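# Run grinding cell work order and sort shafts into trays

## Task

Act as the grinding cell operator, since no one has inspected what the previous shift left behind. Complete the work order and place the good shaft in the good tray. Any ground shaft that is not good goes to the rework tray if further grinding can fix it, otherwise to the scrap tray. When finished, the machine and the bench must both be idle with no alarm, the wheel head at its rest position, no shaft inside the guard, the guard shut, and the master shaft back in its cradle.

## Robot and tools

Setup: two six-joint arms, left_arm and right_arm, each with a parallel gripper. left_arm's fingers are rigid. right_arm's fingers can fold: only the outer quarter of each pad grips firmly. Nearer the palm, a narrow part may be held loosely or slip, and a fingertip pushed against a surface folds instead of stopping. Two devices can be commanded: machine, a cylindrical grinder standing behind the arm bases toward -x with its headstock toward -y, and bench, an inspection bench with two V blocks. Cameras: cam_high, cam_low, cam_centres, cam_machine, cam_left_wrist, cam_right_wrist.

Frames: result positions are in metres in a scene frame. Its origin is at table height, midway between the nominal arm bases. +z is up, +x points out over the table, and left_arm sits on the +y side. Motion commands use offsets, not poses, counted in each arm's own Hand target axes. The gripper's fingers point along its +z and close along its y.

execute_actions(actions, cameras): runs a list of actions in order. An action may hold rows, steps, until, and machine or bench commands.
- rows: up to 15 rows, each applied for one control step (1/30 s). Every row is a single flat list of 18 numbers, each in [-1, 1], covering both arms: left dx, dy, dz, rx, ry, rz, left gripper position, force_limit, speed, then the same nine for the right arm.
- dx..rz are an offset from that arm's Hand target as it stood when the action began. Every row counts from that same start, not from the row before. 1.0 equals 0.6 m or 180 degrees, and rx, ry, rz form one rotation vector. Sending the same offset again in a later action moves the arm further.
- Gripper position: +1 is fully open (140 mm), about -0.8 is pads touching, and -1 closes until blocked. force_limit and speed also run from -1 to +1 (about 14 to 58 N; about 30 to 250 mm/s). A faster close grips harder. A 0 is a real command, so repeat the last values to leave a gripper unchanged. All six pose numbers at 0 re-commands the existing Hand target.
- steps: 1 to 450, default 15, and at least one per row. After the last row the arm keeps heading for that row's target.
- until: ends the action early once every condition holds, e.g. {"machine": {"state": "idle"}}, [">=", n] for numbers, or {"all": {"status": "ended"}}. It reads only the devices.
- Ramp offsets gradually (about 0.01 per row) so held parts are not shaken.

move(target, speed, blend, stop_force, zero, blocking, cameras): drives each gripper in a straight line. target is one 18-number row laid out as above, or a list of up to 15 rows. Each row is an offset from the Hand target at the start of the move, not from the previous target. speed is in m/s, 0.002 to 2, default 0.25, and may be given per target. blend is in metres and rounds corners. stop_force is in N, 10 to 80, one value for both arms. It ends an arm's path when the push against its motion exceeds that value. Use it only slowly with small values, and never when backing away from a contact. zero defaults to true. blocking=false returns after about 0.5 s; after that, call wait or stop before sending new rows or moves. The result adds a "move:" line: done, off_target, moving, held or fault, plus limits (paced, held). The path does not avoid obstacles or the other arm.

wait(seconds 0 to 10) lets time run. stop brakes a running move. zoom_image(camera, region [x0,y0,x1,y1] in pixels, at most 504x504) enlarges part of a camera's latest image. show_instructions shows the reference images, such as the work order. finished_scene(scene 1 or 2) ends the scene and cannot be undone.

Machine commands (an object, or a list of up to 8 run in sequence): guard shut/open, quill forward/back, page setup/sizes/readings. To write a register, send register, value and write:true together in one object. Keys: cycle_start, feed_hold, reset, home, gauge, dress, air_blast, and stop. Lengths are in mm, and X and sizes are diameters. Seats are numbered from the drive end, which goes to the headstock. cycle_start and gauge need the guard shut, the quill clamped on a shaft, the wheel head at rest, a valid program and no alarm. The bench takes measure:true; a reading takes about 12 s and needs a shaft lying still and untouched in both V blocks. The no_1..no_11 fields give measurements against the drawing's rows, with no_6..no_8 being burn readings in % of the reject level.

Reading results: object_status 2 means the gripper closed on something, which is the sign of a good grip. 3 means it reached the requested position or the pads met. 0 means moving and 1 means blocked while opening. position_measured is in counts: 3 is open and 230 is pads touching. Hand target is the reference for the next offsets. Machine lines report state, guard_state, quill_state, entry (how the last key or write was answered), alarm, and the page's registers. Flange force and external torques show contact.

Avoid: any arm or held shaft inside the guard's light curtain while the machine runs (this raises cell_fault), the guard's edge, and forces of 144 N or more or joint torques at their limits (each stops the arm for 10 s). Also avoid arm-to-arm contact, which includes closing a gripper on the other arm's fingers. Do not drop parts, push them off the table, release them while moving, or move them sideways with a heavy lever arm. Do not stay stretched out, which heats motors. Do not run the wheel into the work.

Each tool is called by a JSON object that holds its "fn" and its "kwargs".

Reference images:

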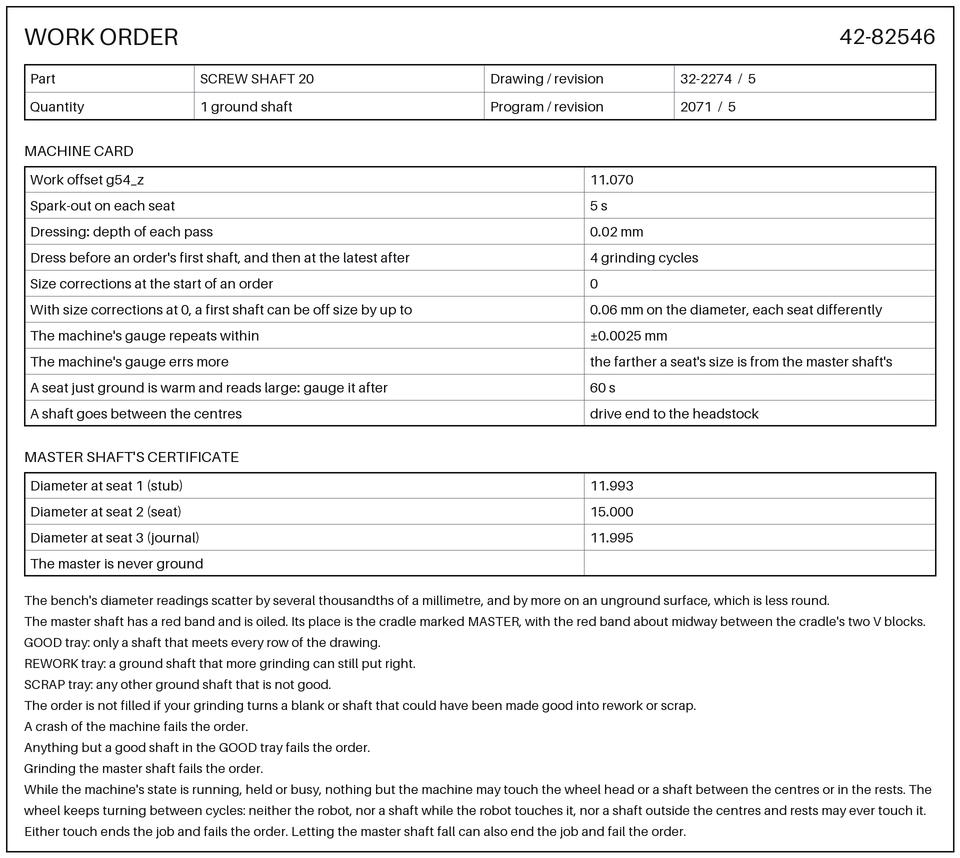

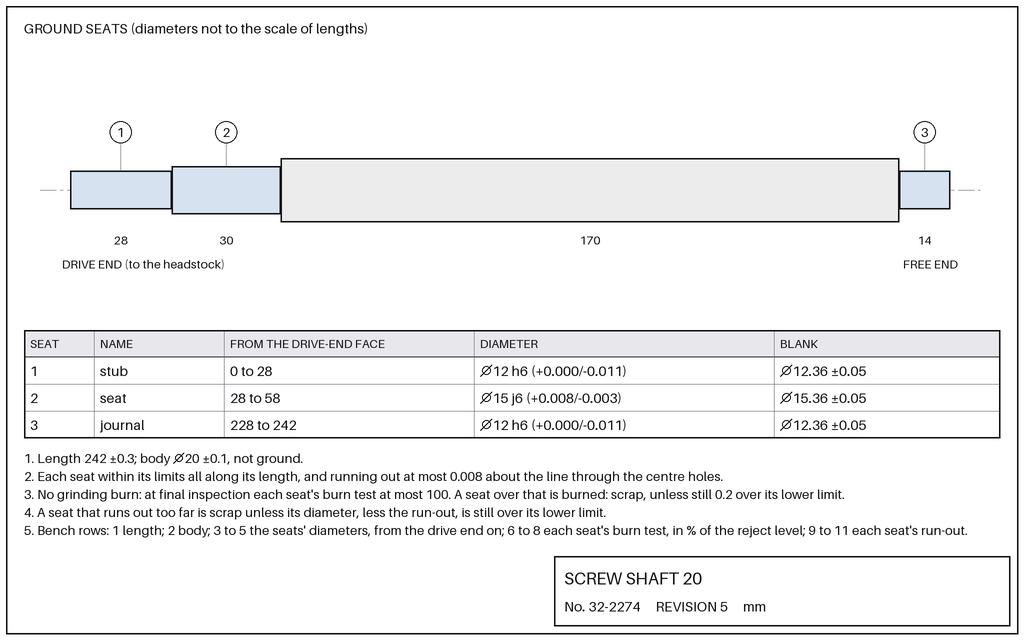

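## Session

{"fn": "execute_actions", "kwargs": {"actions": []}}

Scene clock: 0.00 s.
left_arm: end_effector_position=(+0.4941, +0.5444, +0.3924) position_measured=3 object_status=3 end_effector_quat_wxyz=(-0.033, +0.999, -0.026, +0.020) | right_arm: end_effector_position=(+0.4048, -0.6034, +0.3926) position_measured=3 object_status=3 end_effector_quat_wxyz=(+0.000, +0.007, +1.000, +0.000)
Joint positions: left_arm=[-0.195 -0.211 1.886 0.073 1.442 1.383] | right_arm=[-3.002 0.193 -1.87 0 -1.464 1.711]
Joint velocities: within noise
Joint torques (N m): no reading
External joint torques (N m): no reading
Flange force (N): no reading
Hand target: left_arm +0.4941, +0.5444, +0.3924; -0.033, +0.999, -0.026, +0.020 | right_arm +0.4048, -0.6034, +0.3926; +0.000, +0.007, +1.000, +0.000
Tool commands: left_gripper/position=+1.0 left_gripper/force_limit=+1.0 left_gripper/speed=+1.0 right_gripper/position=+1.0 right_gripper/force_limit=+1.0 right_gripper/speed=+1.0
machine.setup: program=+2071 g54_z=+11.070 wheel_d=+299.671 sparkout_s=+0.3 dress_depth=+0.020 gauge_at=+1 gauge_zero=-0.054 program_revision=+5 since_dress=+1 stored1_number=+1293 stored1_revision=+2 stored2_number=+2071 stored2_revision=+5 stored3_number=+9000 stored3_revision=+1 stored4_number=+8198 stored4_revision=+6
machine: state=idle guard_state=shut guard_edge=clear quill_state=clamped guard_answer=taken quill_answer=taken page=setup entry=no_entry entries=0 alarm=no_alarm idle_s=3600 queue=idle queue_left=0
bench: message=nothing_yet readings=0 no_1=0.000 no_2=0.000 no_3=0.000 no_4=0.000 no_5=0.000 no_6=0 no_7=0 no_8=0 no_9=0.000 no_10=0.000 no_11=0.000

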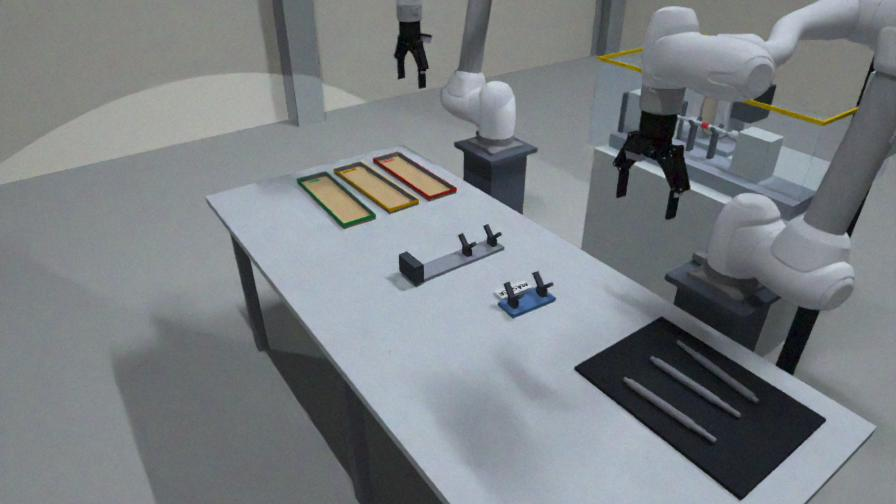

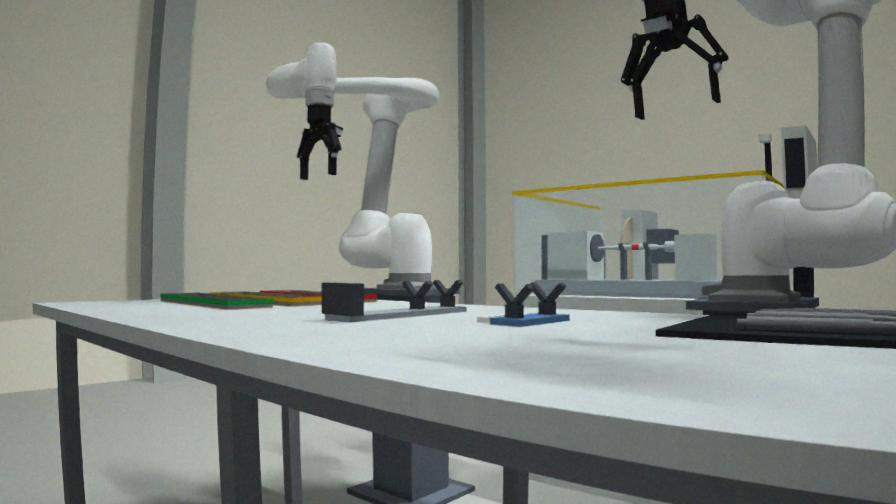

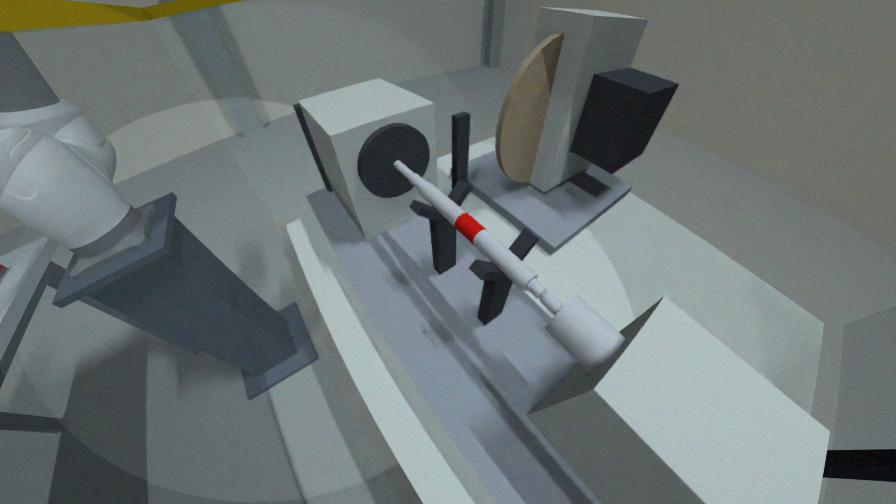

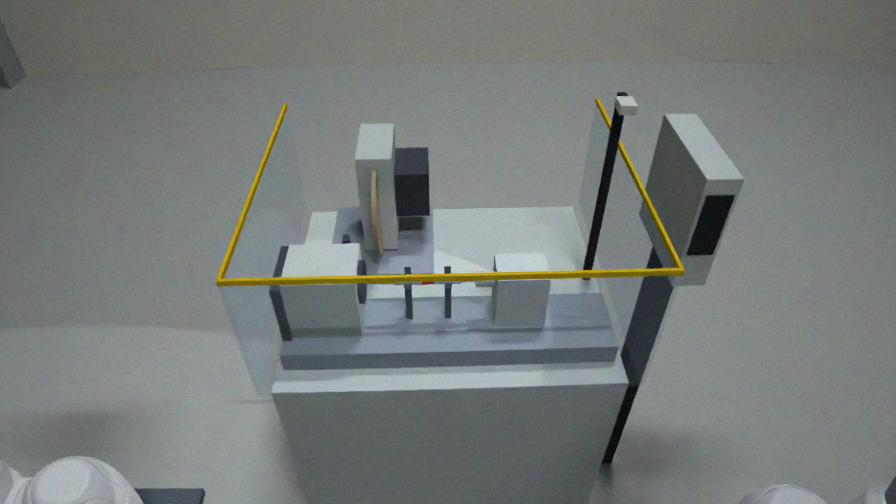

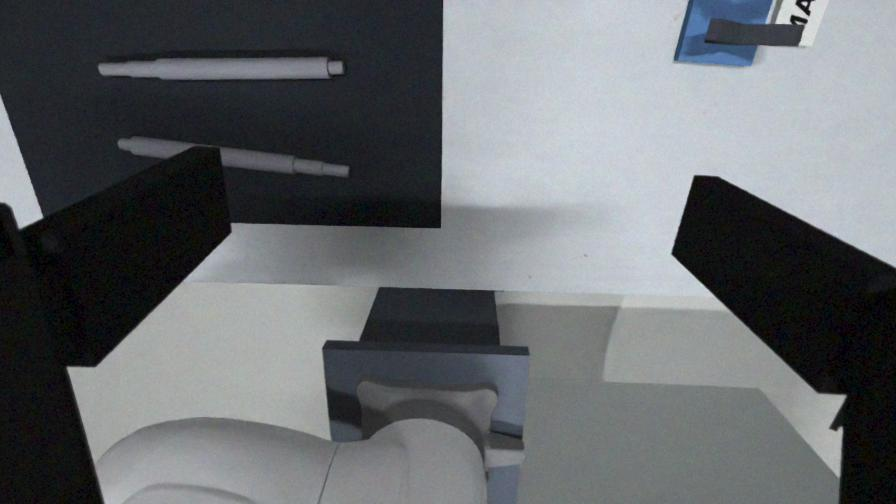

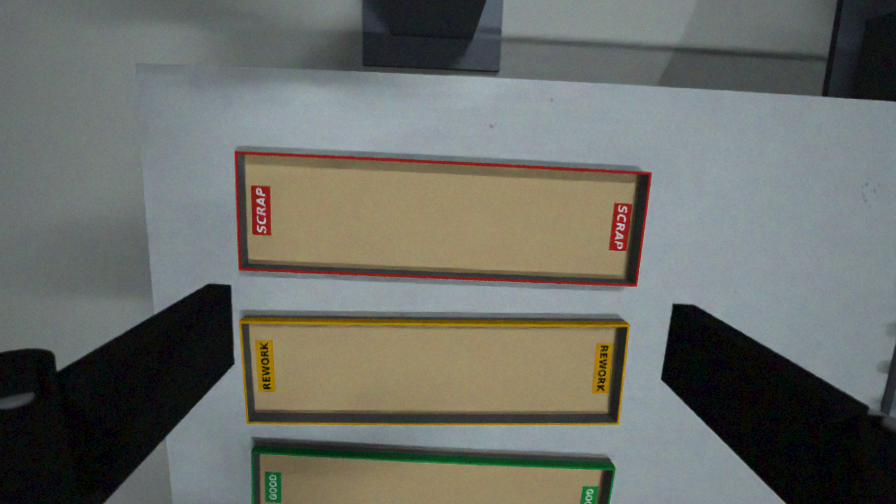

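{"fn": "execute_actions", "kwargs": {"actions": [{"machine":[{"page":"sizes","register":"gauge_at","value":1,"write":true,"gauge":true},{"register":"gauge_at","value":2,"write":true,"gauge":true},{"register":"gauge_at","value":3,"write":true,"gauge":true},{"register":"sparkout_s","value":5,"write":true}],"steps":450,"until":{"machine":{"queue":["!=","running"]}}}], "cameras": []}}

{"fn": "execute_actions", "kwargs": {"actions": [{"machine":{"page":"readings"},"steps":450,"until":{"all":{"status":"ended"}}}], "cameras": []}}

{"fn": "zoom_image", "kwargs": {"camera": "cam_high", "region": [540, 300, 880, 500]}}

{"fn": "zoom_image", "kwargs": {"camera": "cam_machine", "region": [240, 190, 640, 380]}}

{"fn": "zoom_image", "kwargs": {"camera": "cam_centres", "region": [300, 100, 700, 400]}}

{"fn": "zoom_image", "kwargs": {"camera": "cam_left_wrist", "region": [50, 0, 450, 220]}}

Scene clock: 23.33 s.
left_arm: end_effector_position=(+0.4941, +0.5444, +0.3924) position_measured=3 object_status=3 end_effector_quat_wxyz=(-0.033, +0.999, -0.026, +0.020) | right_arm: end_effector_position=(+0.4048, -0.6034, +0.3926) position_measured=3 object_status=3 end_effector_quat_wxyz=(+0.000, +0.007, +1.000, +0.000)
Joint positions: left_arm=[-0.195 -0.211 1.886 0.073 1.442 1.383] | right_arm=[-3.002 0.193 -1.87 0 -1.464 1.711]
Joint velocities: within noise
Joint torques (N m): left_arm=[1.32 -20.05 -40.94 4.49 0.05 -0.39] | right_arm=[-1.51 23.54 43.16 -4.19 0.48 0.3]
External joint torques (N m): left_arm=[-1.21 -0.75 -1.75 0.08 -0.17 0.39] | right_arm=[1.58 -1.31 -0.75 -0.15 -0.54 -0.3]
Flange force (N): left_arm=[0.8 1.8 -2.9] | right_arm=[-0.6 3.0 0.5]
Hand target: left_arm +0.4941, +0.5444, +0.3924; -0.033, +0.999, -0.026, +0.020 | right_arm +0.4048, -0.6034, +0.3926; +0.000, +0.007, +1.000, +0.000
Tool commands: left_gripper/position=+1.0 left_gripper/force_limit=+1.0 left_gripper/speed=+1.0 right_gripper/position=+1.0 right_gripper/force_limit=+1.0 right_gripper/speed=+1.0
machine.sizes: size_1=+0.000 size_2=+0.000 size_3=+0.000 aim_1=+11.995 aim_2=+15.002 aim_3=+11.995
machine: state=idle guard_state=shut guard_edge=clear quill_state=clamped guard_answer=taken quill_answer=taken page=sizes entry=taken entries=7 alarm=no_alarm idle_s=3623 queue=done queue_left=0
bench: message=nothing_yet readings=0 no_1=0.000 no_2=0.000 no_3=0.000 no_4=0.000 no_5=0.000 no_6=0 no_7=0 no_8=0 no_9=0.000 no_10=0.000 no_11=0.000
No camera images: "cameras" was empty.

Scene clock: 23.60 s.
left_arm: end_effector_position=(+0.4941, +0.5444, +0.3924) position_measured=3 object_status=3 end_effector_quat_wxyz=(-0.033, +0.999, -0.026, +0.020) | right_arm: end_effector_position=(+0.4048, -0.6034, +0.3926) position_measured=3 object_status=3 end_effector_quat_wxyz=(+0.000, +0.007, +1.000, +0.000)
Joint positions: left_arm=[-0.195 -0.211 1.886 0.073 1.442 1.383] | right_arm=[-3.002 0.193 -1.87 0 -1.464 1.711]
Joint velocities: within noise
Joint torques (N m): left_arm=[1.14 -19.72 -41.22 4.49 0.08 -0.33] | right_arm=[-1.39 23.8 42.93 -4.18 0.51 0.34]
External joint torques (N m): left_arm=[-1.1 -0.91 -1.43 0.07 -0.19 0.33] | right_arm=[1.39 -1.51 -0.42 -0.18 -0.57 -0.34]
Flange force (N): left_arm=[0.1 1.6 -2.3] | right_arm=[-1.5 2.5 -0.1]
Hand target: left_arm +0.4941, +0.5444, +0.3924; -0.033, +0.999, -0.026, +0.020 | right_arm +0.4048, -0.6034, +0.3926; +0.000, +0.007, +1.000, +0.000
Tool commands: left_gripper/position=+1.0 left_gripper/force_limit=+1.0 left_gripper/speed=+1.0 right_gripper/position=+1.0 right_gripper/force_limit=+1.0 right_gripper/speed=+1.0
machine.readings: gauge_d=+11.996 gauge_d_1=+11.993 gauge_d_2=+15.000 gauge_d_3=+11.996 pos_x=+0.000 pos_z=+0.000 load_peak=+0.0 cycles=+0
machine: state=idle guard_state=shut guard_edge=clear quill_state=clamped guard_answer=taken quill_answer=taken page=readings entry=taken entries=7 alarm=no_alarm idle_s=3623 queue=done queue_left=0
bench: message=nothing_yet readings=0 no_1=0.000 no_2=0.000 no_3=0.000 no_4=0.000 no_5=0.000 no_6=0 no_7=0 no_8=0 no_9=0.000 no_10=0.000 no_11=0.000
No camera images: "cameras" was empty.

Scaled by 1.482 from the camera's 896x504 image, which has a finer 1280x720 frame.

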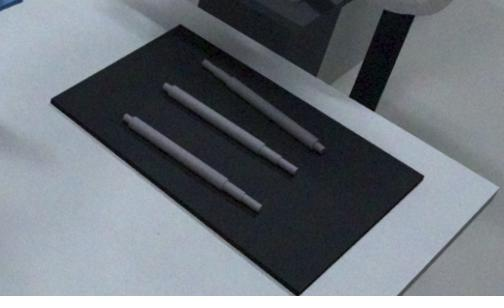

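Scaled by 1.260 from the camera's 896x504 image, which has a finer 1280x720 frame.

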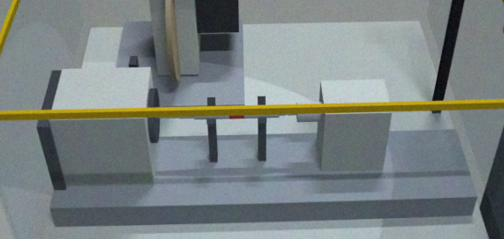

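Scaled by 1.260 from the camera's 896x504 image, which has a finer 1280x720 frame.

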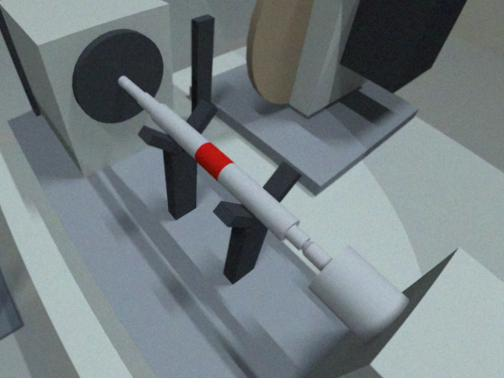

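Scaled by 1.260 from the camera's 896x504 image, which has a finer 1280x720 frame.

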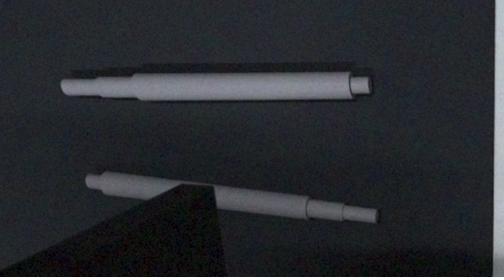

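{"fn": "execute_actions", "kwargs": {"actions": [{"machine":[{"register":"gauge_at","value":1,"write":true,"gauge":true},{"register":"gauge_at","value":2,"write":true,"gauge":true},{"register":"gauge_at","value":3,"write":true,"gauge":true}],"steps":1}], "cameras": []}}

{"fn": "move", "kwargs": {"target": [[-0.189,0.8207,-0.243,-0.0263,0.0065,0.4831,-0.1,1,0,0,0,0,0,0,0,1,1,1],[-0.93,0.991,-0.283,-0.0263,0.0065,0.4831,-0.1,1,0,0,0,0,0,0,0,1,1,1]], "blend": [0.1,0], "speed": 0.35}}

Scene clock: 68.80 s.
left_arm: end_effector_position=(+0.4941, +0.5444, +0.3924) position_measured=3 object_status=3 end_effector_quat_wxyz=(-0.033, +0.999, -0.026, +0.020) | right_arm: end_effector_position=(+0.4048, -0.6034, +0.3926) position_measured=3 object_status=3 end_effector_quat_wxyz=(+0.000, +0.007, +1.000, +0.000)
Joint positions: left_arm=[-0.195 -0.211 1.886 0.073 1.442 1.383] | right_arm=[-3.002 0.193 -1.87 0 -1.464 1.711]
Joint velocities: within noise
Joint torques (N m): left_arm=[1.38 -19.58 -41.14 4.54 0.04 -0.37] | right_arm=[-0.8 23.3 43.12 -4.17 0.51 0.31]
External joint torques (N m): left_arm=[-1.36 -1.13 -1.56 0.03 -0.16 0.37] | right_arm=[0.96 -1.63 -0.67 -0.18 -0.56 -0.31]
Flange force (N): left_arm=[-0.1 2.1 -2.7] | right_arm=[-1.4 1.6 0.4]
Hand target: left_arm +0.4941, +0.5444, +0.3924; -0.033, +0.999, -0.026, +0.020 | right_arm +0.4048, -0.6034, +0.3926; +0.000, +0.007, +1.000, +0.000
Tool commands: left_gripper/position=+1.0 left_gripper/force_limit=+1.0 left_gripper/speed=+1.0 right_gripper/position=+1.0 right_gripper/force_limit=+1.0 right_gripper/speed=+1.0
machine.readings: gauge_d=+11.996 gauge_d_1=+11.993 gauge_d_2=+15.000 gauge_d_3=+11.996 pos_x=+0.000 pos_z=+0.000 load_peak=+0.0 cycles=+0
machine: state=busy guard_state=shut guard_edge=clear quill_state=clamped guard_answer=taken quill_answer=taken page=readings entry=taken entries=9 alarm=no_alarm idle_s=3668 queue=running queue_left=2
bench: message=nothing_yet readings=0 no_1=0.000 no_2=0.000 no_3=0.000 no_4=0.000 no_5=0.000 no_6=0 no_7=0 no_8=0 no_9=0.000 no_10=0.000 no_11=0.000
No camera images: "cameras" was empty.

Scene clock: 72.73 s.
left_arm: end_effector_position=(-0.0996, -0.0294, +0.5012) position_measured=141 object_status=3 end_effector_quat_wxyz=(+0.000, +0.707, -0.707, +0.000) | right_arm: end_effector_position=(+0.4048, -0.6034, +0.3926) position_measured=3 object_status=3 end_effector_quat_wxyz=(+0.000, +0.007, +1.000, +0.000)
Joint positions: left_arm=[-1.839 0.126 1.368 -0.001 1.647 1.266] | right_arm=[-3.002 0.193 -1.87 0 -1.464 1.711]
Joint velocities: within noise
Joint torques (N m): left_arm=[1.35 -56.49 -41.01 4.35 0.16 -0.38] | right_arm=[-1.46 23.88 42.88 -4.14 0.46 0.34]
External joint torques (N m): left_arm=[-1.35 0.38 -1.67 0.04 -0.21 0.38] | right_arm=[1.42 -1.59 -0.47 -0.21 -0.52 -0.34]
Flange force (N): left_arm=[3.1 2.4 -2.9] | right_arm=[-1.5 2.5 0.1]
Hand target: left_arm -0.0997, -0.0294, +0.5012; +0.000, +0.707, -0.707, +0.000 | right_arm +0.4048, -0.6034, +0.3926; +0.000, +0.007, +1.000, +0.000
Off the commanded pose: left_arm 0.000 m, 0 deg | right_arm 0.000 m, 0 deg.
machine.readings: gauge_d=+11.993 gauge_d_1=+11.993 gauge_d_2=+15.000 gauge_d_3=+11.996 pos_x=+0.000 pos_z=+0.000 load_peak=+0.0 cycles=+0
machine: state=busy guard_state=shut guard_edge=clear quill_state=clamped guard_answer=taken quill_answer=taken page=readings entry=taken entries=11 alarm=no_alarm idle_s=3672 queue=running queue_left=1
bench: message=nothing_yet readings=0 no_1=0.000 no_2=0.000 no_3=0.000 no_4=0.000 no_5=0.000 no_6=0 no_7=0 no_8=0 no_9=0.000 no_10=0.000 no_11=0.000
move: done
camera_calibration:
cam_left_wrist: T_world_to_cam=[[-0.99816, -0.0561469, 0.0228978, -0.108909], [-0.041363, 0.906602, 0.419954, -0.195118], [-0.0443384, 0.418234, -0.907256, 0.602442], [0, 0, 0, 1]] pos_world=[-0.0900677, -0.081182, 0.631004]

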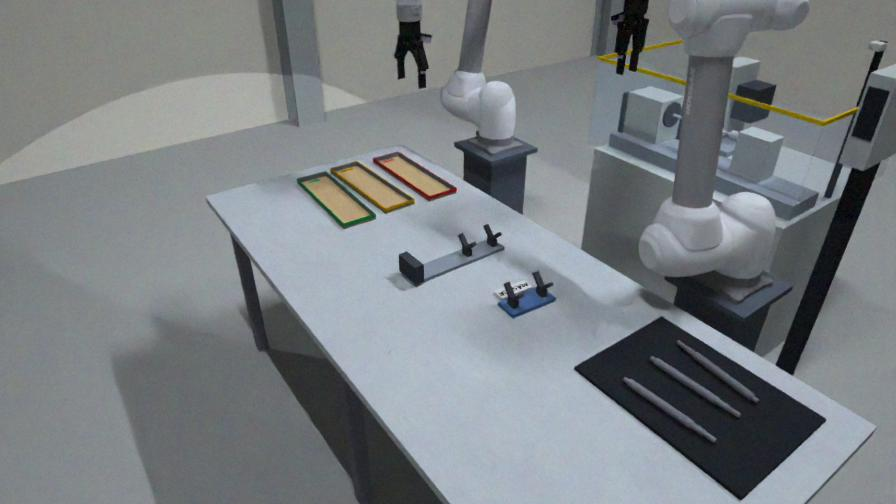

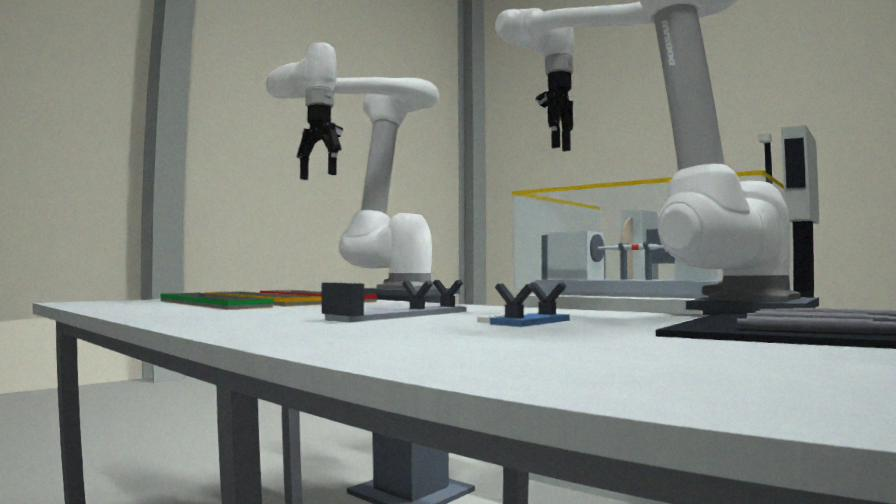

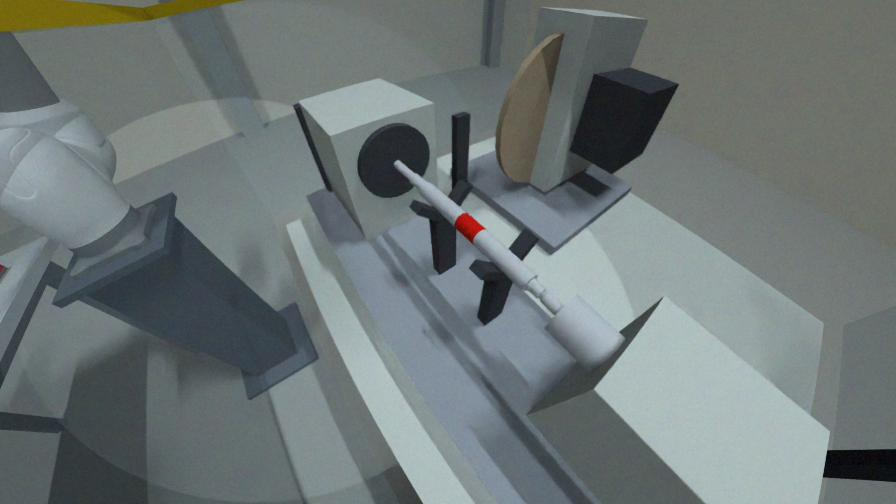

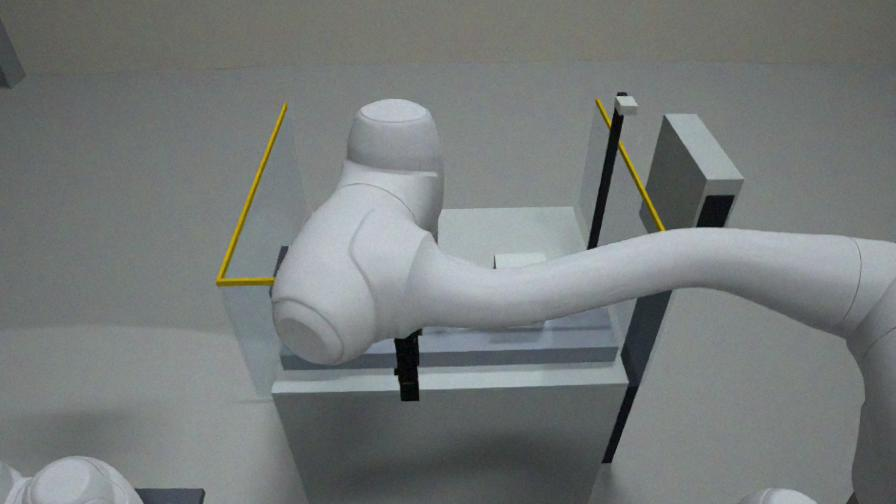

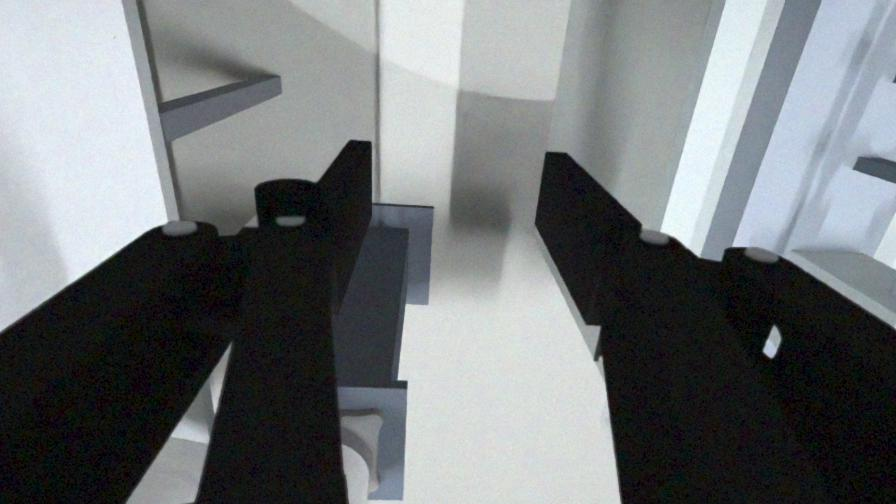

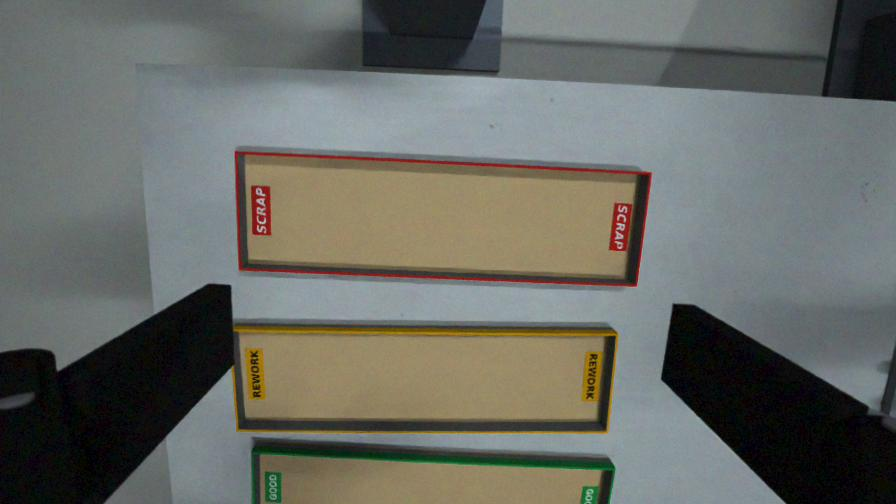

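{"fn": "move", "kwargs": {"target": [-0.05,0.9,0,0,0,0,-0.1,1,0,0,0,0,0,0,0,1,1,1], "speed": 0.3, "cameras": []}}

{"fn": "execute_actions", "kwargs": {"actions": [{"steps":450,"until":{"all":{"status":"ended"}}},{"machine":[{"guard":"open"},{"quill":"back"}],"steps":200,"until":{"machine":{"quill_state":"back","guard_state":"open"}}}], "cameras": ["cam_centres","cam_left_wrist","cam_machine"]}}

Scene clock: 79.77 s.
left_arm: end_effector_position=(-0.6396, +0.0003, +0.5016) position_measured=141 object_status=3 end_effector_quat_wxyz=(+0.000, +0.707, -0.707, +0.000) | right_arm: end_effector_position=(+0.4048, -0.6034, +0.3926) position_measured=3 object_status=3 end_effector_quat_wxyz=(+0.000, +0.007, +1.000, +0.000)
Joint positions: left_arm=[-2.444 0.653 0.617 0 1.871 0.661] | right_arm=[-3.002 0.193 -1.87 0 -1.464 1.711]
Joint velocities: within noise
Joint torques (N m): left_arm=[2.22 -105.8 -39.05 4.2 0.15 -0.3] | right_arm=[-0.69 23.33 43.02 -4.2 0.52 0.32]
External joint torques (N m): left_arm=[-2.41 0.62 -1.88 0.03 -0.19 0.3] | right_arm=[0.71 -1.11 -0.46 -0.17 -0.57 -0.32]
Flange force (N): left_arm=[4.5 8.9 -6.2] | right_arm=[-0.9 0.9 -0.1]
Hand target: left_arm -0.6397, +0.0004, +0.5016; +0.000, +0.707, -0.707, +0.000 | right_arm +0.4048, -0.6034, +0.3926; +0.000, +0.007, +1.000, +0.000
Off the commanded pose: left_arm 0.000 m, 0 deg | right_arm 0.000 m, 0 deg.
machine.readings: gauge_d=+15.000 gauge_d_1=+11.993 gauge_d_2=+15.000 gauge_d_3=+11.996 pos_x=+0.000 pos_z=+0.000 load_peak=+0.0 cycles=+0
machine: state=busy guard_state=shut guard_edge=clear quill_state=clamped guard_answer=taken quill_answer=taken page=readings entry=taken entries=13 alarm=no_alarm idle_s=3679 queue=running queue_left=0
bench: message=nothing_yet readings=0 no_1=0.000 no_2=0.000 no_3=0.000 no_4=0.000 no_5=0.000 no_6=0 no_7=0 no_8=0 no_9=0.000 no_10=0.000 no_11=0.000
move: done
No camera images: "cameras" was empty.

Scene clock: 85.80 s.
left_arm: end_effector_position=(-0.6397, +0.0004, +0.5016) position_measured=141 object_status=3 end_effector_quat_wxyz=(+0.000, +0.707, -0.707, +0.000) | right_arm: end_effector_position=(+0.4048, -0.6034, +0.3926) position_measured=3 object_status=3 end_effector_quat_wxyz=(+0.000, +0.007, +1.000, +0.000)
Joint positions: left_arm=[-2.444 0.653 0.617 0 1.871 0.661] | right_arm=[-3.002 0.193 -1.87 0 -1.464 1.711]
Joint velocities: within noise
Joint torques (N m): left_arm=[0.53 -105.93 -39.28 4.18 0.14 -0.4] | right_arm=[-1.39 23.08 43.17 -4.17 0.48 0.29]
External joint torques (N m): left_arm=[-0.63 1.08 -1.52 0.04 -0.18 0.4] | right_arm=[1.38 -0.72 -0.7 -0.18 -0.54 -0.29]
External joint torques at the end of the 1st action: left_arm=[-0.81 1.14 -1.63 0.02 -0.15 0.34] | right_arm=[0.97 -1.02 -0.53 -0.22 -0.48 -0.4]
Flange force (N): left_arm=[5.9 7.4 -5.4] | right_arm=[0.3 2.5 0.3]
Flange force at the end of the 1st action (N): left_arm=[6.1 8.1 -5.9] | right_arm=[-0.7 1.3 0.2]
Hand target: left_arm -0.6397, +0.0004, +0.5016; +0.000, +0.707, -0.707, +0.000 | right_arm +0.4048, -0.6034, +0.3926; +0.000, +0.007, +1.000, +0.000
Tool commands: left_gripper/position=-0.1 left_gripper/force_limit=+1.0 left_gripper/speed=+0.0 right_gripper/position=+1.0 right_gripper/force_limit=+1.0 right_gripper/speed=+1.0
Off the commanded pose: left_arm 0.000 m, 0 deg | right_arm 0.000 m, 0 deg.
machine.readings: gauge_d=+11.995 gauge_d_1=+0.000 gauge_d_2=+0.000 gauge_d_3=+0.000 pos_x=+0.000 pos_z=+0.000 load_peak=+0.0 cycles=+0
machine: state=idle guard_state=open guard_edge=clear quill_state=back guard_answer=taken quill_answer=taken page=readings entry=taken entries=13 alarm=no_alarm idle_s=3685 queue=running queue_left=0
bench: message=nothing_yet readings=0 no_1=0.000 no_2=0.000 no_3=0.000 no_4=0.000 no_5=0.000 no_6=0 no_7=0 no_8=0 no_9=0.000 no_10=0.000 no_11=0.000
camera_calibration:
cam_left_wrist: T_world_to_cam=[[-0.998164, -0.0560548, 0.0229378, -0.64638], [-0.0412569, 0.906552, 0.420072, -0.244563], [-0.0443414, 0.418355, -0.907201, 0.566405], [0, 0, 0, 1]] pos_world=[-0.630168, -0.0514819, 0.631403]
Images, in order (width x height): cam_centres 896x504, cam_machine 896x504, cam_left_wrist 896x504.

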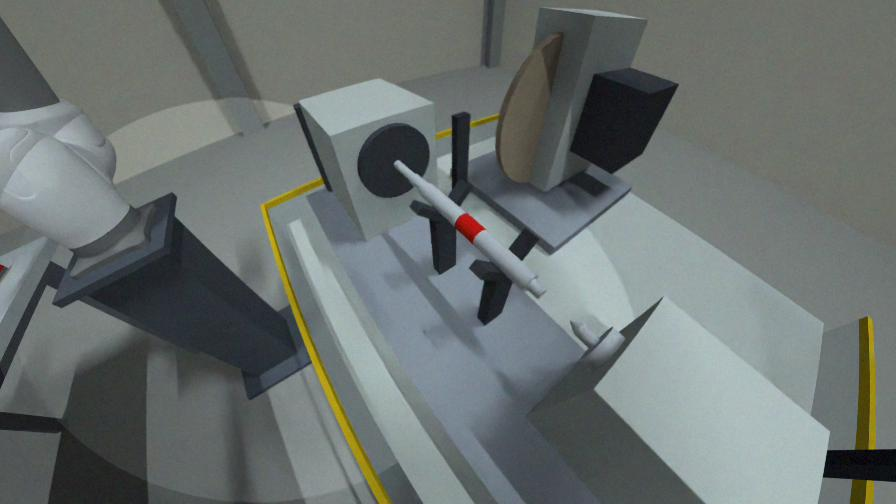

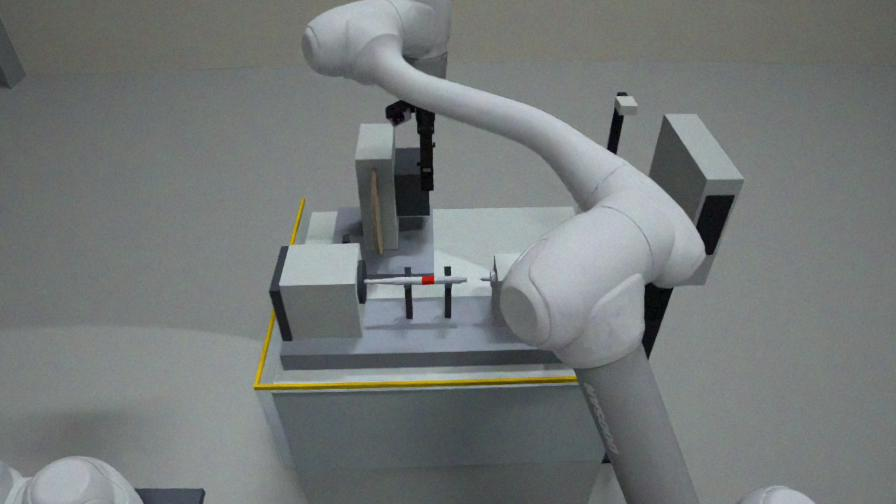

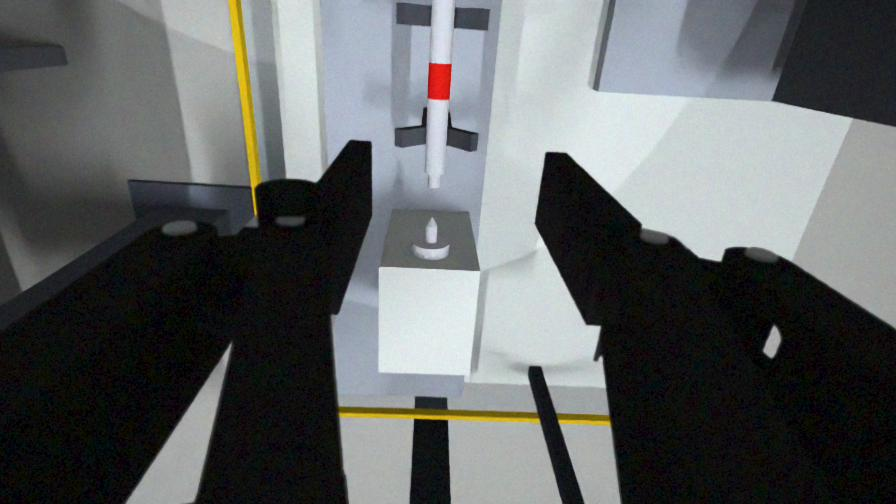

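{"fn": "move", "kwargs": {"target": [0.0117,-0.0083,0.336,0,0,0,-0.1,1,0,0,0,0,0,0,0,1,1,1], "speed": 0.2, "cameras": ["cam_centres","cam_left_wrist"]}}

Scene clock: 98.63 s.
left_arm: end_effector_position=(-0.6349, -0.0067, +0.2999) position_measured=141 object_status=3 end_effector_quat_wxyz=(+0.000, +0.707, -0.707, +0.000) | right_arm: end_effector_position=(+0.4048, -0.6034, +0.3926) position_measured=3 object_status=3 end_effector_quat_wxyz=(+0.000, +0.007, +1.000, +0.000)
Joint positions: left_arm=[-2.435 0.609 1.054 0 1.477 0.67] | right_arm=[-3.002 0.193 -1.87 0 -1.464 1.711]
Joint velocities: within noise
Joint torques (N m): left_arm=[1.01 -103.61 -40.54 4.36 0.09 -0.32] | right_arm=[-1.28 23.58 42.91 -4.16 0.48 0.25]
External joint torques (N m): left_arm=[-1.34 0.73 -2 0.04 -0.12 0.32] | right_arm=[1.28 -1.28 -0.41 -0.2 -0.54 -0.25]
Flange force (N): left_arm=[3.8 6.2 -2.7] | right_arm=[-1.1 2.4 -0.1]
Hand target: left_arm -0.6348, -0.0067, +0.3000; +0.000, +0.707, -0.707, +0.000 | right_arm +0.4048, -0.6034, +0.3926; +0.000, +0.007, +1.000, +0.000
Off the commanded pose: left_arm 0.000 m, 0 deg | right_arm 0.000 m, 0 deg.
machine.readings: gauge_d=+11.995 gauge_d_1=+0.000 gauge_d_2=+0.000 gauge_d_3=+0.000 pos_x=+0.000 pos_z=+0.000 load_peak=+0.0 cycles=+0
machine: state=idle guard_state=open guard_edge=clear quill_state=back guard_answer=taken quill_answer=taken page=readings entry=taken entries=13 alarm=no_alarm idle_s=3698 queue=done queue_left=0
bench: message=nothing_yet readings=0 no_1=0.000 no_2=0.000 no_3=0.000 no_4=0.000 no_5=0.000 no_6=0 no_7=0 no_8=0 no_9=0.000 no_10=0.000 no_11=0.000
move: done
camera_calibration:
cam_left_wrist: T_world_to_cam=[[-0.998164, -0.0560607, 0.022935, -0.637354], [-0.0412634, 0.906552, 0.420072, -0.153294], [-0.0443413, 0.418355, -0.907201, 0.386564], [0, 0, 0, 1]] pos_world=[-0.625368, -0.0584819, 0.429703]
Images, in order (width x height): cam_centres 896x504, cam_left_wrist 896x504.

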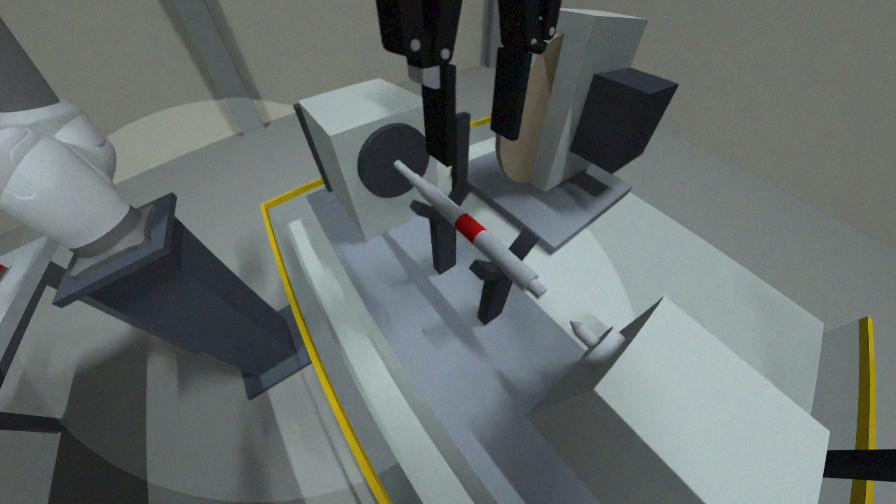

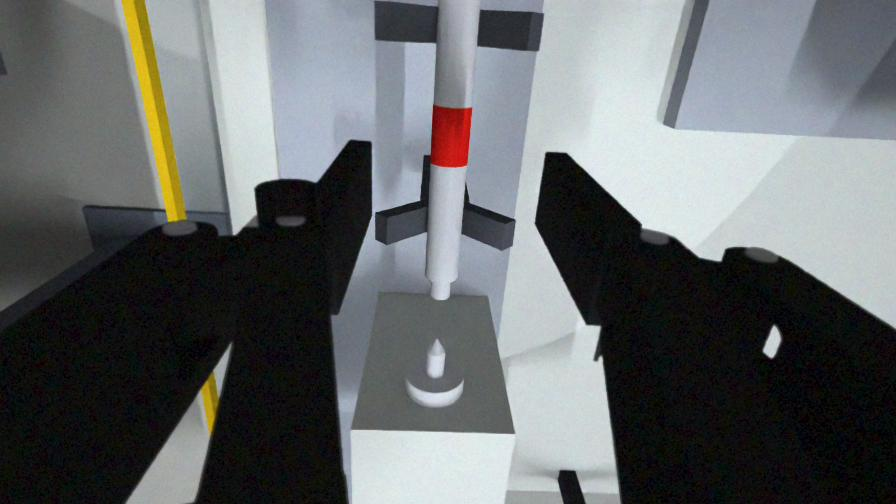

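{"fn": "move", "kwargs": {"target": [0,0,0.2133,0,0,0,-0.1,1,0,0,0,0,0,0,0,1,1,1], "speed": 0.1, "cameras": ["cam_centres","cam_left_wrist"]}}

Scene clock: 109.60 s.
left_arm: end_effector_position=(-0.6349, -0.0068, +0.1720) position_measured=141 object_status=3 end_effector_quat_wxyz=(+0.000, +0.707, -0.707, +0.000) | right_arm: end_effector_position=(+0.4048, -0.6034, +0.3926) position_measured=3 object_status=3 end_effector_quat_wxyz=(+0.000, +0.007, +1.000, +0.000)
Joint positions: left_arm=[-2.435 0.654 1.214 0 1.273 0.671] | right_arm=[-3.002 0.193 -1.87 0 -1.464 1.711]
Joint velocities: within noise
Joint torques (N m): left_arm=[0.85 -105.43 -39.63 4.16 0.1 -0.35] | right_arm=[-1.8 23.34 42.78 -4.12 0.52 0.36]
External joint torques (N m): left_arm=[-1.08 0.32 -1.28 0.06 -0.14 0.35] | right_arm=[1.98 -1.08 -0.23 -0.23 -0.57 -0.36]
Flange force (N): left_arm=[1.9 3.5 -0.9] | right_arm=[-0.8 3.8 -0.5]
Hand target: left_arm -0.6349, -0.0067, +0.1720; +0.000, +0.707, -0.707, +0.000 | right_arm +0.4048, -0.6034, +0.3926; +0.000, +0.007, +1.000, +0.000
Off the commanded pose: left_arm 0.000 m, 0 deg | right_arm 0.000 m, 0 deg.
machine.readings: gauge_d=+11.995 gauge_d_1=+0.000 gauge_d_2=+0.000 gauge_d_3=+0.000 pos_x=+0.000 pos_z=+0.000 load_peak=+0.0 cycles=+0
machine: state=idle guard_state=open guard_edge=clear quill_state=back guard_answer=taken quill_answer=taken page=readings entry=taken entries=13 alarm=no_alarm idle_s=3709 queue=done queue_left=0
bench: message=nothing_yet readings=0 no_1=0.000 no_2=0.000 no_3=0.000 no_4=0.000 no_5=0.000 no_6=0 no_7=0 no_8=0 no_9=0.000 no_10=0.000 no_11=0.000
move: done
camera_calibration:
cam_left_wrist: T_world_to_cam=[[-0.998164, -0.0560548, 0.0229378, -0.634426], [-0.0412569, 0.906552, 0.420072, -0.0994724], [-0.0443414, 0.418355, -0.907201, 0.270575], [0, 0, 0, 1]] pos_world=[-0.625368, -0.0585819, 0.301803]
Images, in order (width x height): cam_centres 896x504, cam_left_wrist 896x504.

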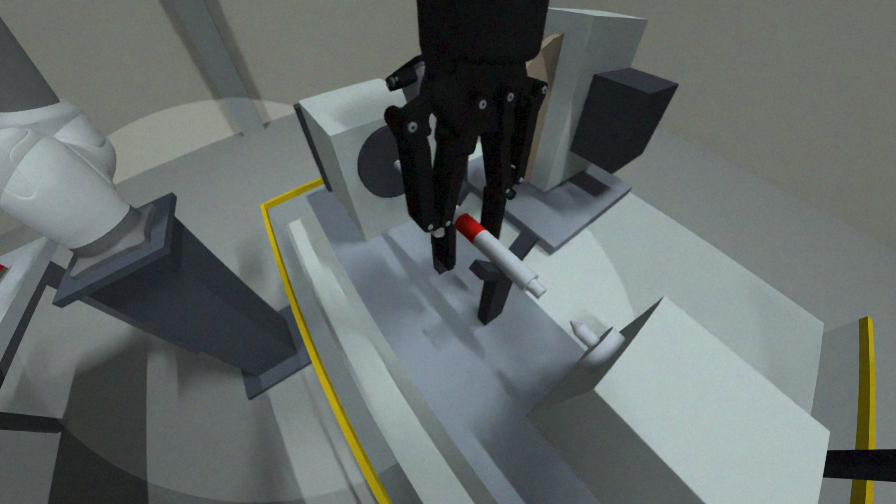

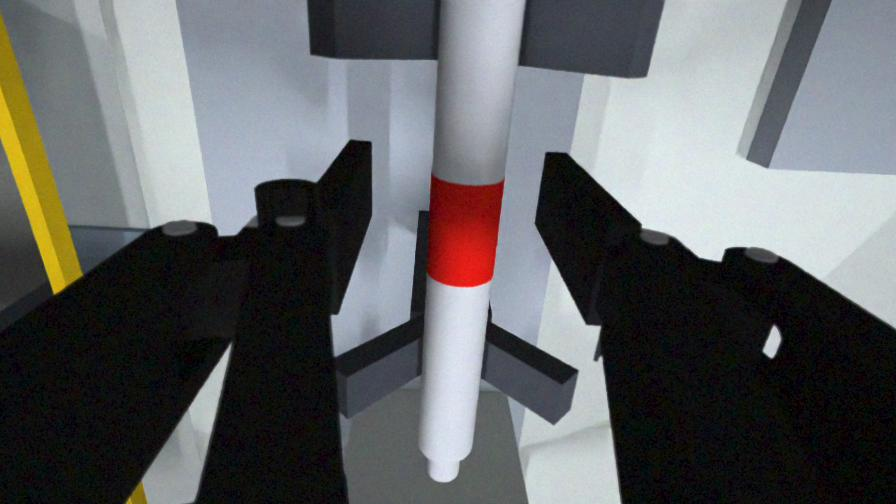

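{"fn": "move", "kwargs": {"target": [[0,0,-0.0383,0,0,0,-0.1,0,-1,0,0,0,0,0,0,1,1,1],[0,0,-0.0383,0,0,0,-1,0,-1,0,0,0,0,0,0,1,1,1]], "speed": 0.1, "cameras": ["cam_centres","cam_left_wrist"]}}

Scene clock: 120.77 s.
left_arm: end_effector_position=(-0.6349, -0.0067, +0.1950) position_measured=203 object_status=0 end_effector_quat_wxyz=(+0.000, +0.707, -0.707, +0.000) | right_arm: end_effector_position=(+0.4048, -0.6034, +0.3926) position_measured=3 object_status=3 end_effector_quat_wxyz=(+0.000, +0.007, +1.000, +0.000)
Joint positions: left_arm=[-2.435 0.643 1.19 0 1.308 0.671] | right_arm=[-3.002 0.193 -1.87 0 -1.464 1.711]
Joint velocities: within noise
Joint torques (N m): left_arm=[5.98 -101.92 -34.95 5.97 2.27 -0.59] | right_arm=[-1.56 23.4 43.04 -4.17 0.5 0.29]
External joint torques (N m): left_arm=[-6.13 -2.72 -6.39 -1.7 -2.31 0.59] | right_arm=[1.57 -0.71 -0.38 -0.2 -0.56 -0.29]
Flange force (N): left_arm=[2.3 12.1 -4.6] | right_arm=[-0.1 2.9 -0.3]
Hand target: left_arm -0.6349, -0.0067, +0.1950; +0.000, +0.707, -0.707, +0.000 | right_arm +0.4048, -0.6034, +0.3926; +0.000, +0.007, +1.000, +0.000
Off the commanded pose: left_arm 0.000 m, 0 deg | right_arm 0.000 m, 0 deg.
machine.readings: gauge_d=+11.995 gauge_d_1=+0.000 gauge_d_2=+0.000 gauge_d_3=+0.000 pos_x=+0.000 pos_z=+0.000 load_peak=+0.0 cycles=+0
machine: state=idle guard_state=open guard_edge=clear quill_state=back guard_answer=taken quill_answer=taken page=readings entry=taken entries=13 alarm=no_alarm idle_s=3720 queue=done queue_left=0
bench: message=nothing_yet readings=0 no_1=0.000 no_2=0.000 no_3=0.000 no_4=0.000 no_5=0.000 no_6=0 no_7=0 no_8=0 no_9=0.000 no_10=0.000 no_11=0.000
move: done
camera_calibration:
cam_left_wrist: T_world_to_cam=[[-0.998164, -0.0560548, 0.0229378, -0.634954], [-0.0412569, 0.906552, 0.420072, -0.109134], [-0.0443414, 0.418355, -0.907201, 0.29144], [0, 0, 0, 1]] pos_world=[-0.625368, -0.0585819, 0.324803]
Images, in order (width x height): cam_centres 896x504, cam_left_wrist 896x504.

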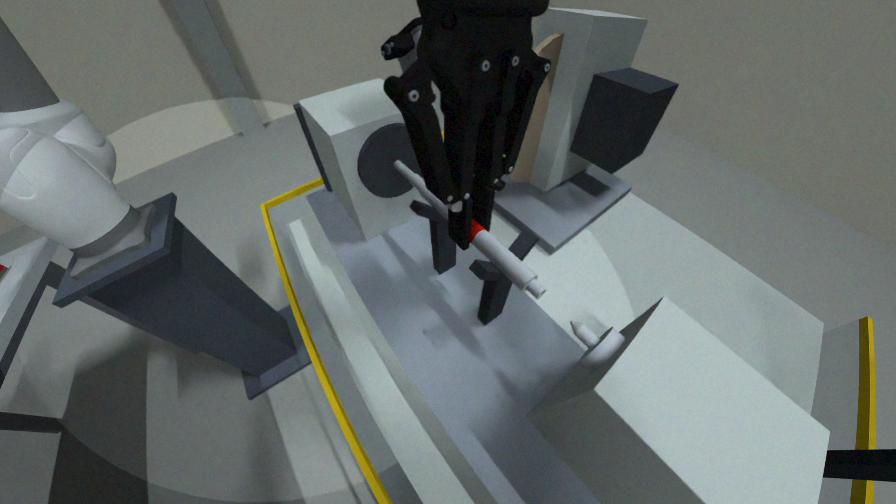

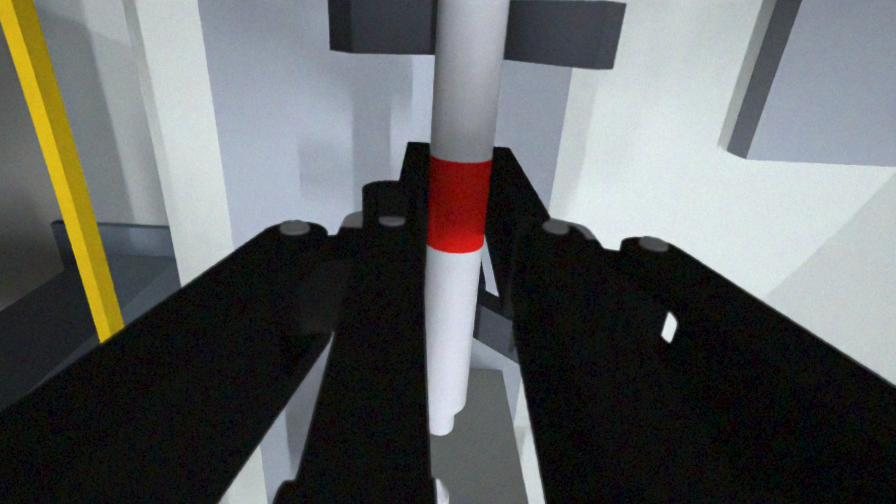

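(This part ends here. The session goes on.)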